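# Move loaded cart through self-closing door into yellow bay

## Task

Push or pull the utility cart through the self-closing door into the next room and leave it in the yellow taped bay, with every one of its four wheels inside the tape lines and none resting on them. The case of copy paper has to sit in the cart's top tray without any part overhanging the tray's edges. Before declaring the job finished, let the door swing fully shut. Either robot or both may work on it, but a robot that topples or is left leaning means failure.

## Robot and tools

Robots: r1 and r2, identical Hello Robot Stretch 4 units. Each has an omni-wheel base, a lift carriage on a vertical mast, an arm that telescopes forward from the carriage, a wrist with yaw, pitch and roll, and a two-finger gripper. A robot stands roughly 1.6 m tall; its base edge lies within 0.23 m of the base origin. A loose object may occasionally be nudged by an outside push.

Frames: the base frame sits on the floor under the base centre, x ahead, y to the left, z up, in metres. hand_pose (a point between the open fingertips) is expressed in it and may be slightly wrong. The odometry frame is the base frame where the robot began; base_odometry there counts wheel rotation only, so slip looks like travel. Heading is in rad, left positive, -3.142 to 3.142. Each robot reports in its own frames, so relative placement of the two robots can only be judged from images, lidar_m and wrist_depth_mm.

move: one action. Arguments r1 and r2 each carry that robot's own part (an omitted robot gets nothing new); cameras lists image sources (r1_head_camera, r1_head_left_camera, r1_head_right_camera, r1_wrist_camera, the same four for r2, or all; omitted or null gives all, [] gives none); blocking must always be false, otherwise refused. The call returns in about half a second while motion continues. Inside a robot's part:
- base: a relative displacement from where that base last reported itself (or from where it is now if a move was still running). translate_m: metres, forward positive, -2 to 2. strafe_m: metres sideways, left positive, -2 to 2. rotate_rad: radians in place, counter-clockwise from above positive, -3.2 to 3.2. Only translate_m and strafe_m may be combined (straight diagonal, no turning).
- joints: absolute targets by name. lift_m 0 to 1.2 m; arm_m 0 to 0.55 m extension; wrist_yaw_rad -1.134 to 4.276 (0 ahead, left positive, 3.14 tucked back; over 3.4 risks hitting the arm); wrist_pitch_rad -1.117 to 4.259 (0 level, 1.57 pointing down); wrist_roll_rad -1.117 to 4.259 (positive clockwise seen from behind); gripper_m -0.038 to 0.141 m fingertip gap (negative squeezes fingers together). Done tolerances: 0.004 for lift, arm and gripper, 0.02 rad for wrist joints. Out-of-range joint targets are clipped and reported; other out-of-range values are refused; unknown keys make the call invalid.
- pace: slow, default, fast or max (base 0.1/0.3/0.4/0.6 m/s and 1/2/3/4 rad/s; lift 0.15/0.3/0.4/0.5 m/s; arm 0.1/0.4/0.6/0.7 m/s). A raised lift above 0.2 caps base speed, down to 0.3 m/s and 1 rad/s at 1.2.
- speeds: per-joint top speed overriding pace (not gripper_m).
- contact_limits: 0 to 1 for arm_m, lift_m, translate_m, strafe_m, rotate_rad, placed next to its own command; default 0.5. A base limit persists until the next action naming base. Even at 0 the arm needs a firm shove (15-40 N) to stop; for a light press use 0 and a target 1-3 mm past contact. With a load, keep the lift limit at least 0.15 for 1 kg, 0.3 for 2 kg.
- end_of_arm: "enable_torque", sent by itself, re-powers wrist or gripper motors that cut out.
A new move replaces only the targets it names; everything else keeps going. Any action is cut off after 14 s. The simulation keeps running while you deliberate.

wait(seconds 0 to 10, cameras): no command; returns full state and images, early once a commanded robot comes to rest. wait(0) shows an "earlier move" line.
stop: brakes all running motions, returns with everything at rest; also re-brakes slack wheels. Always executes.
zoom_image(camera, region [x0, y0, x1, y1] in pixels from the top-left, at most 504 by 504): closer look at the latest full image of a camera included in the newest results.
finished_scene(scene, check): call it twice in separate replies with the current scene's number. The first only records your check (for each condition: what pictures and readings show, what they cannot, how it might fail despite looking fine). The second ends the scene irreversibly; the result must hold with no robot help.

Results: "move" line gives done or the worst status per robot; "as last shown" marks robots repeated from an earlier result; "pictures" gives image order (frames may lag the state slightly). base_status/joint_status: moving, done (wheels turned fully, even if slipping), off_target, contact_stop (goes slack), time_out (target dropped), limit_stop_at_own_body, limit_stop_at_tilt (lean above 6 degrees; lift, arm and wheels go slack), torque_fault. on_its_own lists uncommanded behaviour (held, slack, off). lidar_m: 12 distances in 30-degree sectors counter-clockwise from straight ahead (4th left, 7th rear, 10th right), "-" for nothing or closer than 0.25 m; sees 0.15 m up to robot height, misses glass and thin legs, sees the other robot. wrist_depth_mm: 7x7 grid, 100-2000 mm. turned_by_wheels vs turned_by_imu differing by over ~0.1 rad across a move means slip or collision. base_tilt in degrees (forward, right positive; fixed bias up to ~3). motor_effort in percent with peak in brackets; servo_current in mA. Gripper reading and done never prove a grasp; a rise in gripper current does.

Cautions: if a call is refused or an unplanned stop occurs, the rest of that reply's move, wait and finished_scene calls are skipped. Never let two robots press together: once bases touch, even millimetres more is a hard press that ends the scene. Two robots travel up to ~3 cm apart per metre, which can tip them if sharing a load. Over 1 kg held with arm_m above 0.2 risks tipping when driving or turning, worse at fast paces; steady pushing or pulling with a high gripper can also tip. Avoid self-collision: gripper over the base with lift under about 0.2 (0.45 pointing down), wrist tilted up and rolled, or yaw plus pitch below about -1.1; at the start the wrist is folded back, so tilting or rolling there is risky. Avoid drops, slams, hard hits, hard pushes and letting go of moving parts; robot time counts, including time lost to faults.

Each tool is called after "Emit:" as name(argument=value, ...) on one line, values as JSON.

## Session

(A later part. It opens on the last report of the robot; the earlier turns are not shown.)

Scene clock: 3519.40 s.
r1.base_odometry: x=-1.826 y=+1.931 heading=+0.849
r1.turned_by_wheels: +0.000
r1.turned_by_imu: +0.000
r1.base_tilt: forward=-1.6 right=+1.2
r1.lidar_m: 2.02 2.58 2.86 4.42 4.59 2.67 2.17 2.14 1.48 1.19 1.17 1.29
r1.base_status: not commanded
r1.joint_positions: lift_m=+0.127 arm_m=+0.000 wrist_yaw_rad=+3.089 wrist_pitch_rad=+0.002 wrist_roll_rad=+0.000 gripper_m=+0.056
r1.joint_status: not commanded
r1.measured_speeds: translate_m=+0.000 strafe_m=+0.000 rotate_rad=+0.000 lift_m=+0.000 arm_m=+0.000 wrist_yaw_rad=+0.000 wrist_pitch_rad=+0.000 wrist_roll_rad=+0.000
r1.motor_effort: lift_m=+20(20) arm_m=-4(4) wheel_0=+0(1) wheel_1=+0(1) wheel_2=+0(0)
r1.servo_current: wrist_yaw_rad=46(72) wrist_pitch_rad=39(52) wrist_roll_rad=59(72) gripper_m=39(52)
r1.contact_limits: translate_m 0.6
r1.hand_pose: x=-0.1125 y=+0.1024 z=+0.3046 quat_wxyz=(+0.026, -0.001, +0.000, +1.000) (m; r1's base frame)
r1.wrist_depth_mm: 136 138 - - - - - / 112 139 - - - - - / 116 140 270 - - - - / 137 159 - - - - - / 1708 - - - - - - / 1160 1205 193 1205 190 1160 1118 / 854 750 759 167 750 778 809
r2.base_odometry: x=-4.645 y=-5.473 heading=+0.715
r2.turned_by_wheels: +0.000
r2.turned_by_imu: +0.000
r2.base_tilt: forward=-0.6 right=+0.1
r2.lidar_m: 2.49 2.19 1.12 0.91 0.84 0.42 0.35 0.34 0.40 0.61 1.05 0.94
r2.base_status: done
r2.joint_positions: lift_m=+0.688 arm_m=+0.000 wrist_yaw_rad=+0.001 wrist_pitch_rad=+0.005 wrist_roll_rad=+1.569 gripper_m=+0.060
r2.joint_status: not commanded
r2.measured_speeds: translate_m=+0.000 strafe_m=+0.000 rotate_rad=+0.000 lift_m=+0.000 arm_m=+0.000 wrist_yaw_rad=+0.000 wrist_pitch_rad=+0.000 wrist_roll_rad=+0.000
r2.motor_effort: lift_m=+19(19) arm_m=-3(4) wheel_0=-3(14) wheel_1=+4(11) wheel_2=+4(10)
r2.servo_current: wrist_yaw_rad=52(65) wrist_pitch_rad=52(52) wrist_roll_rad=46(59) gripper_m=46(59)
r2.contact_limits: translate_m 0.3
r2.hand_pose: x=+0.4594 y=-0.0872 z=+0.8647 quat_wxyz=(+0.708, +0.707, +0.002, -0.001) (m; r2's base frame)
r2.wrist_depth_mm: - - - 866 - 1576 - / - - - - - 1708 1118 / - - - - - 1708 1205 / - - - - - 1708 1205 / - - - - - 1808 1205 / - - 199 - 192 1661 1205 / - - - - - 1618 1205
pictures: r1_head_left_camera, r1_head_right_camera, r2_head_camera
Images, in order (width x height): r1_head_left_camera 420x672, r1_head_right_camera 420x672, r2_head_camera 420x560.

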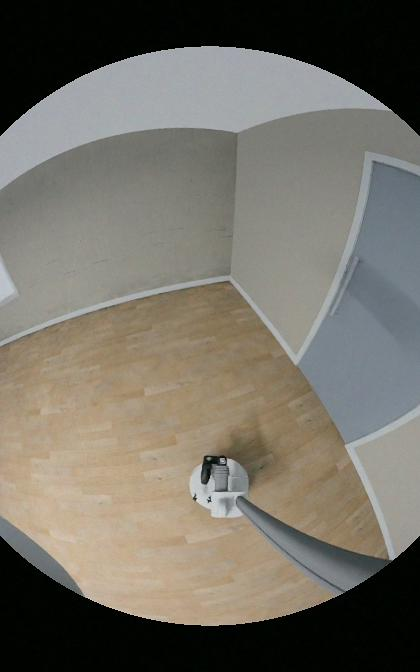

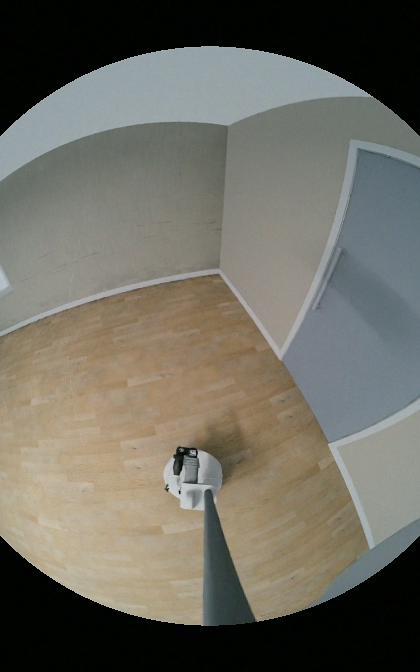

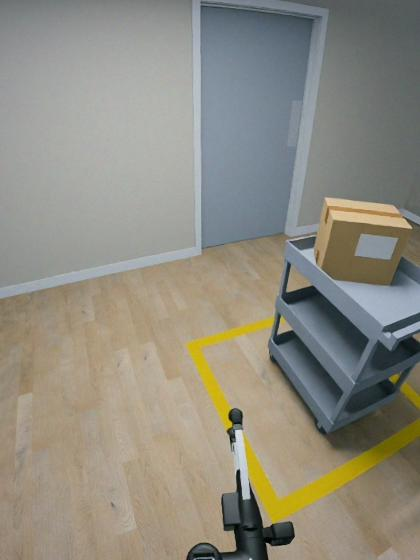

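Emit:
move(blocking=false, r2={"base": {"translate_m": 0.61, "strafe_m": -1.75}, "joints": {"lift_m": 0.9}, "contact_limits": {"translate_m": 0.3}}, cameras=[])

Emit:
wait(seconds=3, cameras=[])

Emit:
wait(seconds=8, cameras=["r2_head_camera", "r2_head_left_camera", "r2_head_right_camera"])

Scene clock: 3595.27 s.
move: r2 moving
r1.base_odometry: x=-1.826 y=+1.931 heading=+0.849
r1.turned_by_wheels: +0.000
r1.turned_by_imu: +0.000
r1.base_tilt: forward=-1.6 right=+1.2
r1.lidar_m: 2.01 2.60 2.85 4.39 4.58 2.69 2.17 2.14 1.48 1.18 1.16 1.28
r1.base_status: not commanded
r1.joint_positions: lift_m=+0.127 arm_m=+0.000 wrist_yaw_rad=+3.089 wrist_pitch_rad=+0.002 wrist_roll_rad=+0.000 gripper_m=+0.056
r1.joint_status: not commanded
r1.measured_speeds: translate_m=+0.000 strafe_m=+0.000 rotate_rad=+0.000 lift_m=+0.000 arm_m=+0.000 wrist_yaw_rad=+0.000 wrist_pitch_rad=+0.000 wrist_roll_rad=+0.000
r1.motor_effort: lift_m=+20(20) arm_m=-4(4) wheel_0=+0(1) wheel_1=+0(0) wheel_2=+0(0)
r1.servo_current: wrist_yaw_rad=46(59) wrist_pitch_rad=33(46) wrist_roll_rad=46(65) gripper_m=39(39)
r1.contact_limits: translate_m 0.6
r1.hand_pose: x=-0.1125 y=+0.1024 z=+0.3046 quat_wxyz=(+0.026, -0.001, +0.000, +1.000) (m; r1's base frame)
r1.wrist_depth_mm: 137 138 - - - - - / 113 139 - - - - - / 116 139 270 - - - - / 137 159 - - - - - / 1661 - - - - - - / 1182 1205 195 1160 191 1160 1138 / 866 759 759 167 741 778 820
r2.base_odometry: x=-4.618 y=-5.489 heading=+0.715
r2.turned_by_wheels: +0.000
r2.turned_by_imu: +0.000
r2.base_tilt: forward=-0.7 right=+0.0
r2.lidar_m: 2.49 2.27 1.19 0.97 0.83 0.42 0.32 0.32 0.37 0.63 1.05 0.89
r2.base_status: translate_m moving; strafe_m moving
r2.joint_positions: lift_m=+0.726 arm_m=+0.000 wrist_yaw_rad=+0.001 wrist_pitch_rad=+0.005 wrist_roll_rad=+1.569 gripper_m=+0.060
r2.joint_status: lift_m moving
r2.measured_speeds: translate_m=+0.041 strafe_m=-0.118 rotate_rad=+0.001 lift_m=+0.146 arm_m=+0.000 wrist_yaw_rad=+0.000 wrist_pitch_rad=+0.000 wrist_roll_rad=+0.000
r2.motor_effort: lift_m=+21(24) arm_m=-4(4) wheel_0=+11(12) wheel_1=-8(10) wheel_2=-7(9)
r2.servo_current: wrist_yaw_rad=46(59) wrist_pitch_rad=46(52) wrist_roll_rad=59(59) gripper_m=52(52)
r2.contact_limits: translate_m 0.3
r2.hand_pose: x=+0.4594 y=-0.0872 z=+0.9024 quat_wxyz=(+0.708, +0.707, +0.002, -0.001) (m; r2's base frame)
r2.wrist_depth_mm: - - - 866 - 1160 - / - - - - - 1661 1098 / - - - - - 1808 1255 / - - - - - 1808 1229 / - - - - - 1863 1255 / - - 200 - 191 1708 1255 / - - - - - 1661 1229
pictures: none
No camera images: "cameras" was empty.

Scene clock: 3598.27 s.
earlier move: r2 moving
r1.base_odometry: x=-1.826 y=+1.931 heading=+0.849
r1.turned_by_wheels: +0.000
r1.turned_by_imu: +0.000
r1.base_tilt: forward=-1.6 right=+1.3
r1.lidar_m: 2.00 2.58 2.84 4.43 4.60 2.68 2.16 2.12 1.48 1.18 1.17 1.27
r1.base_status: not commanded
r1.joint_positions: lift_m=+0.127 arm_m=+0.000 wrist_yaw_rad=+3.089 wrist_pitch_rad=+0.002 wrist_roll_rad=+0.000 gripper_m=+0.056
r1.joint_status: not commanded
r1.measured_speeds: translate_m=+0.000 strafe_m=+0.000 rotate_rad=+0.000 lift_m=+0.000 arm_m=+0.000 wrist_yaw_rad=+0.000 wrist_pitch_rad=+0.000 wrist_roll_rad=+0.000
r1.motor_effort: lift_m=+20(20) arm_m=-4(4) wheel_0=+0(1) wheel_1=+0(0) wheel_2=+0(0)
r1.servo_current: wrist_yaw_rad=52(65) wrist_pitch_rad=39(46) wrist_roll_rad=46(72) gripper_m=33(52)
r1.contact_limits: translate_m 0.6
r1.hand_pose: x=-0.1125 y=+0.1024 z=+0.3046 quat_wxyz=(+0.026, -0.001, +0.000, +1.000) (m; r1's base frame)
r1.wrist_depth_mm: 137 138 - - - - - / 112 139 - - - - - / 116 140 270 - - - - / 137 159 - - - - - / 1661 - - - - - - / 1205 1205 194 1182 190 1160 1138 / 854 759 759 167 741 778 820
r2.base_odometry: x=-3.887 y=-5.908 heading=+0.715
r2.turned_by_wheels: +0.000
r2.turned_by_imu: +0.001
r2.base_tilt: forward=-0.7 right=+0.1
r2.lidar_m: 0.44 0.43 2.16 1.80 0.82 0.39 0.34 0.33 0.37 0.63 2.96 0.54
r2.base_status: translate_m moving; strafe_m moving
r2.joint_positions: lift_m=+0.900 arm_m=+0.000 wrist_yaw_rad=+0.001 wrist_pitch_rad=+0.005 wrist_roll_rad=+1.569 gripper_m=+0.060
r2.joint_status: all done
r2.measured_speeds: translate_m=+0.098 strafe_m=-0.284 rotate_rad=-0.001 lift_m=+0.000 arm_m=+0.000 wrist_yaw_rad=+0.000 wrist_pitch_rad=+0.000 wrist_roll_rad=+0.000
r2.motor_effort: lift_m=+21(25) arm_m=-3(4) wheel_0=+8(14) wheel_1=-7(10) wheel_2=-6(10)
r2.servo_current: wrist_yaw_rad=52(65) wrist_pitch_rad=39(52) wrist_roll_rad=33(65) gripper_m=46(59)
r2.contact_limits: translate_m 0.3
r2.hand_pose: x=+0.4594 y=-0.0872 z=+1.0765 quat_wxyz=(+0.708, +0.707, +0.002, -0.001) (m; r2's base frame)
r2.wrist_depth_mm: - - - - - - 1499 / - - - - - - 319 / - - - - - 466 303 / - - - - - 359 290 / - - - 732 615 569 303 / - - 200 549 191 559 315 / - - - - 580 559 301
wait: 3.00 s; no rest
pictures: none
No camera images: "cameras" was empty.

Scene clock: 3602.40 s.
earlier move: r2 done
r1.base_odometry: x=-1.826 y=+1.931 heading=+0.849
r1.turned_by_wheels: +0.000
r1.turned_by_imu: +0.000
r1.base_tilt: forward=-1.6 right=+1.3
r1.lidar_m: 1.99 2.58 2.83 4.41 4.59 2.69 2.12 2.14 1.47 1.18 1.17 1.28
r1.base_status: not commanded
r1.joint_positions: lift_m=+0.127 arm_m=+0.000 wrist_yaw_rad=+3.089 wrist_pitch_rad=+0.002 wrist_roll_rad=+0.000 gripper_m=+0.056
r1.joint_status: not commanded
r1.measured_speeds: translate_m=+0.000 strafe_m=+0.000 rotate_rad=+0.000 lift_m=+0.000 arm_m=+0.000 wrist_yaw_rad=+0.000 wrist_pitch_rad=+0.000 wrist_roll_rad=+0.000
r1.motor_effort: lift_m=+20(20) arm_m=-4(4) wheel_0=+0(1) wheel_1=+0(0) wheel_2=+0(0)
r1.servo_current: wrist_yaw_rad=52(72) wrist_pitch_rad=39(46) wrist_roll_rad=52(72) gripper_m=46(52)
r1.contact_limits: translate_m 0.6
r1.hand_pose: x=-0.1125 y=+0.1024 z=+0.3046 quat_wxyz=(+0.026, -0.001, +0.000, +1.000) (m; r1's base frame)
r1.wrist_depth_mm: 137 139 - - - - - / 113 139 - - - - - / 117 139 268 - - - - / 137 159 - - - - - / 1661 - - - - - - / 1182 1182 195 1182 190 1182 1160 / 854 759 759 167 741 788 809
r2.base_odometry: x=-3.038 y=-6.395 heading=+0.715
r2.turned_by_wheels: +0.000
r2.turned_by_imu: +0.001
r2.base_tilt: forward=-0.7 right=+0.0
r2.lidar_m: 2.48 2.49 0.72 0.81 0.81 0.39 0.31 0.31 0.36 0.61 1.98 2.22
r2.base_status: done
r2.joint_positions: lift_m=+0.900 arm_m=+0.000 wrist_yaw_rad=+0.001 wrist_pitch_rad=+0.005 wrist_roll_rad=+1.569 gripper_m=+0.060
r2.joint_status: all done
r2.measured_speeds: translate_m=+0.000 strafe_m=+0.000 rotate_rad=+0.000 lift_m=+0.000 arm_m=+0.000 wrist_yaw_rad=+0.000 wrist_pitch_rad=+0.000 wrist_roll_rad=+0.000
r2.motor_effort: lift_m=+21(25) arm_m=-3(4) wheel_0=+2(14) wheel_1=-3(10) wheel_2=-4(10)
r2.servo_current: wrist_yaw_rad=46(65) wrist_pitch_rad=46(52) wrist_roll_rad=59(65) gripper_m=52(59)
r2.contact_limits: translate_m 0.3
r2.hand_pose: x=+0.4594 y=-0.0872 z=+1.0765 quat_wxyz=(+0.708, +0.707, +0.002, -0.001) (m; r2's base frame)
r2.wrist_depth_mm: - - - - - - 1464 / - - - - - - 1464 / - - - - - - 1464 / - - - - - - 1464 / - - - - - - 1499 / - - 199 - 191 - 1464 / - - - - - - 1499
wait: 4.13 of 8 s (r2 has come to rest)
pictures: r2_head_camera, r2_head_left_camera, r2_head_right_camera
Images, in order (width x height): r2_head_camera 420x560, r2_head_left_camera 420x672, r2_head_right_camera 420x672.

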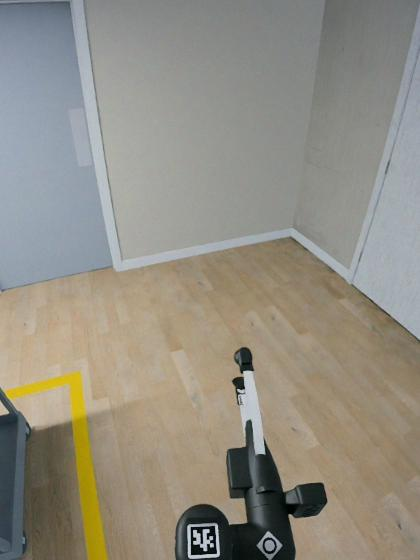

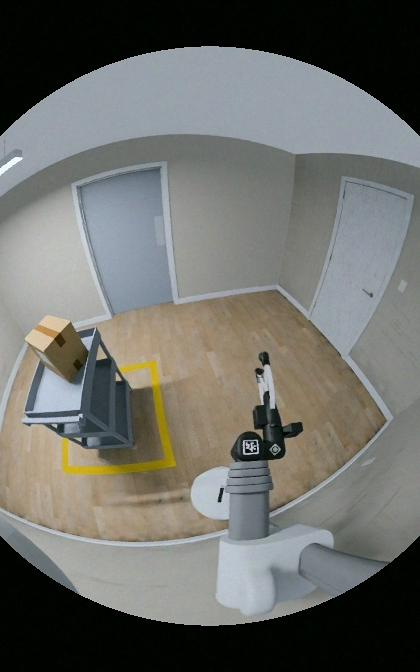

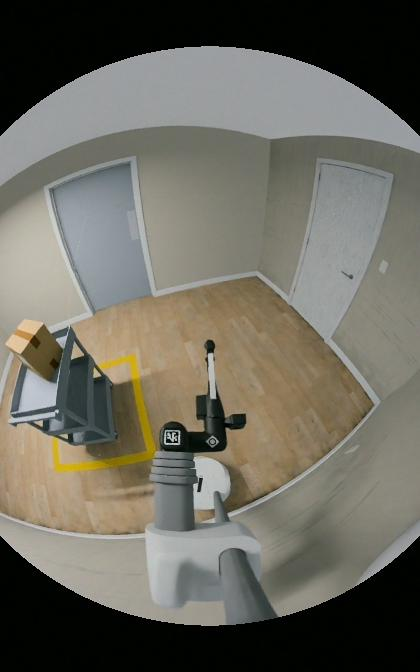

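Emit:
wait(seconds=0, cameras=["r2_head_camera", "r2_head_left_camera", "r2_head_right_camera", "r1_head_camera"])

Emit:
zoom_image(camera="r2_head_left_camera", region=[0, 280, 210, 500])

Emit:
zoom_image(camera="r2_head_right_camera", region=[0, 280, 210, 500])

Scene clock: 3621.40 s.
r1.base_odometry: x=-1.826 y=+1.931 heading=+0.849
r1.turned_by_wheels: +0.000
r1.turned_by_imu: +0.000
r1.base_tilt: forward=-1.6 right=+1.3
r1.lidar_m: 2.01 2.59 2.85 4.42 4.58 2.68 2.16 2.11 1.48 1.18 1.17 1.28
r1.base_status: not commanded
r1.joint_positions: lift_m=+0.127 arm_m=+0.000 wrist_yaw_rad=+3.089 wrist_pitch_rad=+0.002 wrist_roll_rad=+0.000 gripper_m=+0.056
r1.joint_status: not commanded
r1.measured_speeds: translate_m=+0.000 strafe_m=+0.000 rotate_rad=+0.000 lift_m=+0.000 arm_m=+0.000 wrist_yaw_rad=+0.000 wrist_pitch_rad=+0.000 wrist_roll_rad=+0.000
r1.motor_effort: lift_m=+20(20) arm_m=-4(4) wheel_0=+0(1) wheel_1=+0(0) wheel_2=+0(0)
r1.servo_current: wrist_yaw_rad=65(72) wrist_pitch_rad=46(46) wrist_roll_rad=59(72) gripper_m=39(52)
r1.contact_limits: translate_m 0.6
r1.hand_pose: x=-0.1125 y=+0.1024 z=+0.3046 quat_wxyz=(+0.026, -0.001, +0.000, +1.000) (m; r1's base frame)
r1.wrist_depth_mm: 137 138 - - - - - / 113 139 - - - - - / 116 140 270 - - - - / 137 159 - - - - - / 1618 - - - - - - / 1182 1205 195 1229 191 1160 1160 / 842 750 759 167 732 768 820
r2.base_odometry: x=-3.038 y=-6.395 heading=+0.715
r2.turned_by_wheels: +0.000
r2.turned_by_imu: +0.000
r2.base_tilt: forward=-0.7 right=+0.1
r2.lidar_m: 2.49 2.48 0.73 0.82 0.80 0.42 0.32 0.31 0.37 0.60 1.95 2.16
r2.base_status: done
r2.joint_positions: lift_m=+0.900 arm_m=+0.000 wrist_yaw_rad=+0.001 wrist_pitch_rad=+0.005 wrist_roll_rad=+1.569 gripper_m=+0.060
r2.joint_status: all done
r2.measured_speeds: translate_m=+0.000 strafe_m=+0.000 rotate_rad=+0.000 lift_m=+0.000 arm_m=+0.000 wrist_yaw_rad=+0.000 wrist_pitch_rad=+0.000 wrist_roll_rad=+0.000
r2.motor_effort: lift_m=+21(25) arm_m=-4(4) wheel_0=+2(14) wheel_1=-3(10) wheel_2=-4(10)
r2.servo_current: wrist_yaw_rad=46(65) wrist_pitch_rad=46(52) wrist_roll_rad=52(65) gripper_m=52(59)
r2.contact_limits: translate_m 0.3
r2.hand_pose: x=+0.4594 y=-0.0872 z=+1.0765 quat_wxyz=(+0.708, +0.707, +0.002, -0.001) (m; r2's base frame)
r2.wrist_depth_mm: - - - - - - 1499 / - - - - - - 1464 / - - - - - - 1499 / - - - - - - 1499 / - - - - - - 1464 / - - 200 - 191 - 1499 / - - - - - - 1499
pictures: r1_head_camera, r2_head_camera, r2_head_left_camera, r2_head_right_camera
Images, in order (width x height): r1_head_camera 420x560, r2_head_camera 420x560, r2_head_left_camera 420x672, r2_head_right_camera 420x672.

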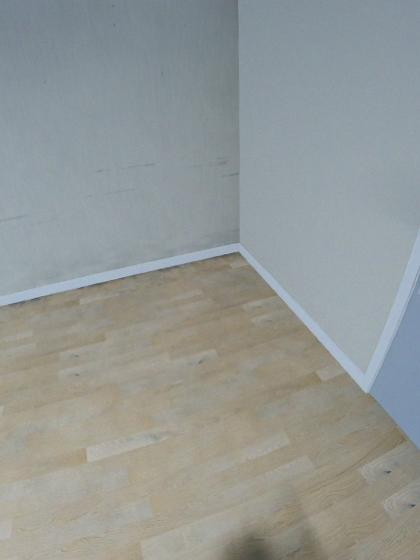

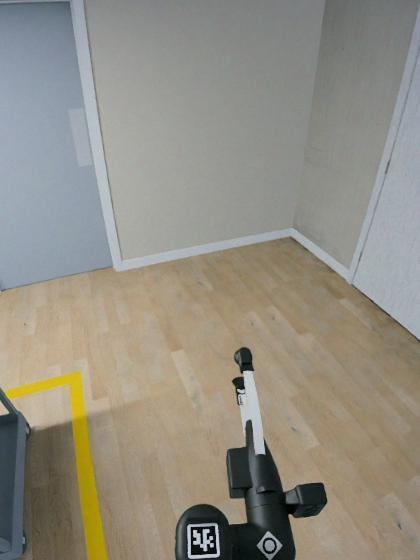

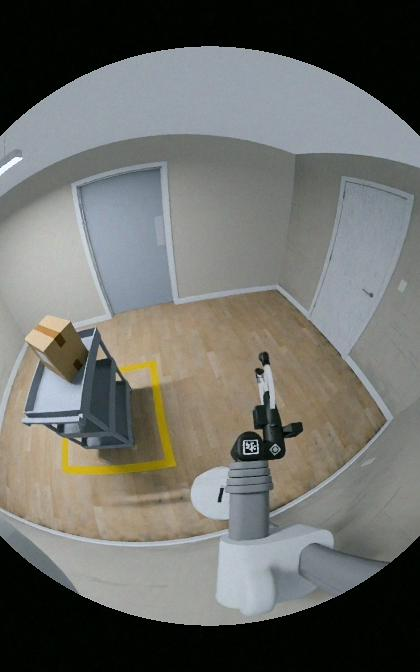

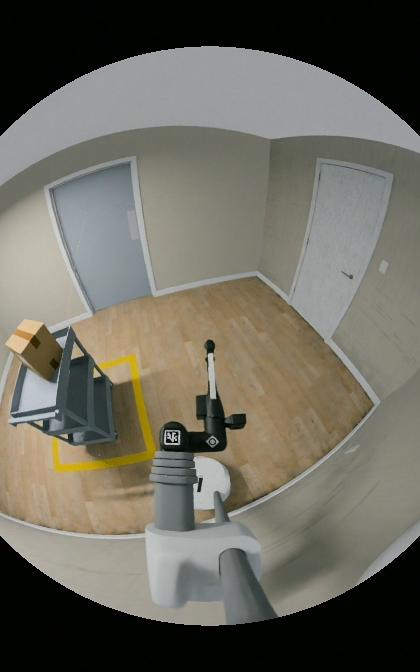

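Scaled by 2.291 from the camera's 420x672 image, which has a finer 600x960 frame.

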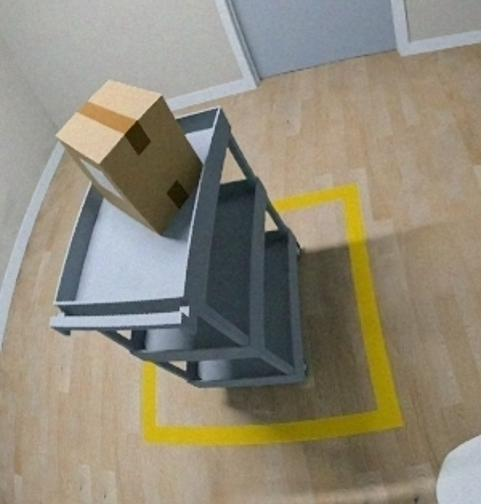

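Scaled by 2.291 from the camera's 420x672 image, which has a finer 600x960 frame.

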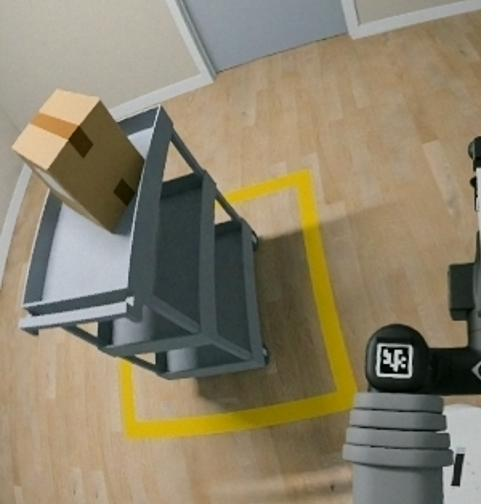

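Emit:
zoom_image(camera="r2_head_left_camera", region=[15, 305, 115, 425])

Emit:
zoom_image(camera="r2_head_right_camera", region=[0, 310, 100, 430])

Emit:
zoom_image(camera="r2_head_left_camera", region=[55, 370, 185, 490])

Scaled by 4.200 from the camera's 420x672 image, which has a finer 600x960 frame.

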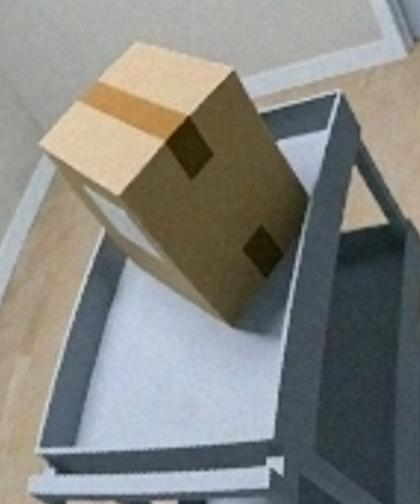

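Scaled by 4.200 from the camera's 420x672 image, which has a finer 600x960 frame.

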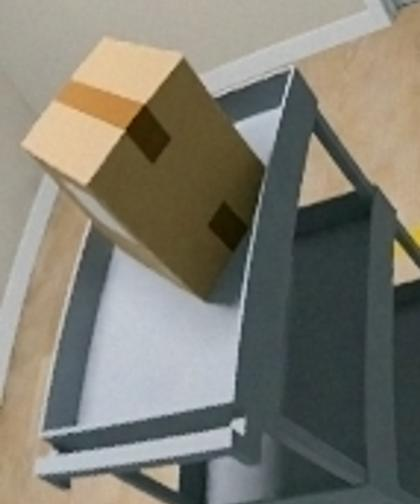

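Scaled by 3.877 from the camera's 420x672 image, which has a finer 600x960 frame.

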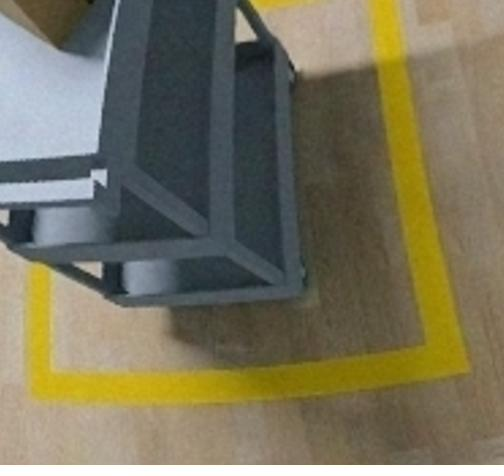

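Emit:
finished_scene(scene=1, check="Cart: newest r2 head_left/right zooms from the NW show the NW and SW casters well inside the W and N tape strips with floor between; earlier NE views showed both east casters about 0.42 m from the E outer edge, N wheels 0.25 m inside N edge, S wheels 0.4 m inside S edge. The bay tape is continuous around; the cart is released and at rest. Box: stands upright in the top tray (its vertical edges compute as vertical in the fisheye), bottom corners inside the rim on the E and N sides; it does not occlude the W rim, and from N/E earlier it was inside the S rim; nothing sticks out. Door: blue-grey door in the frame looks flush/shut in r2's images, r1's lidar to that plane constant. Both robots upright, at rest, away from door and cart.")

The scene is finished: the task was done.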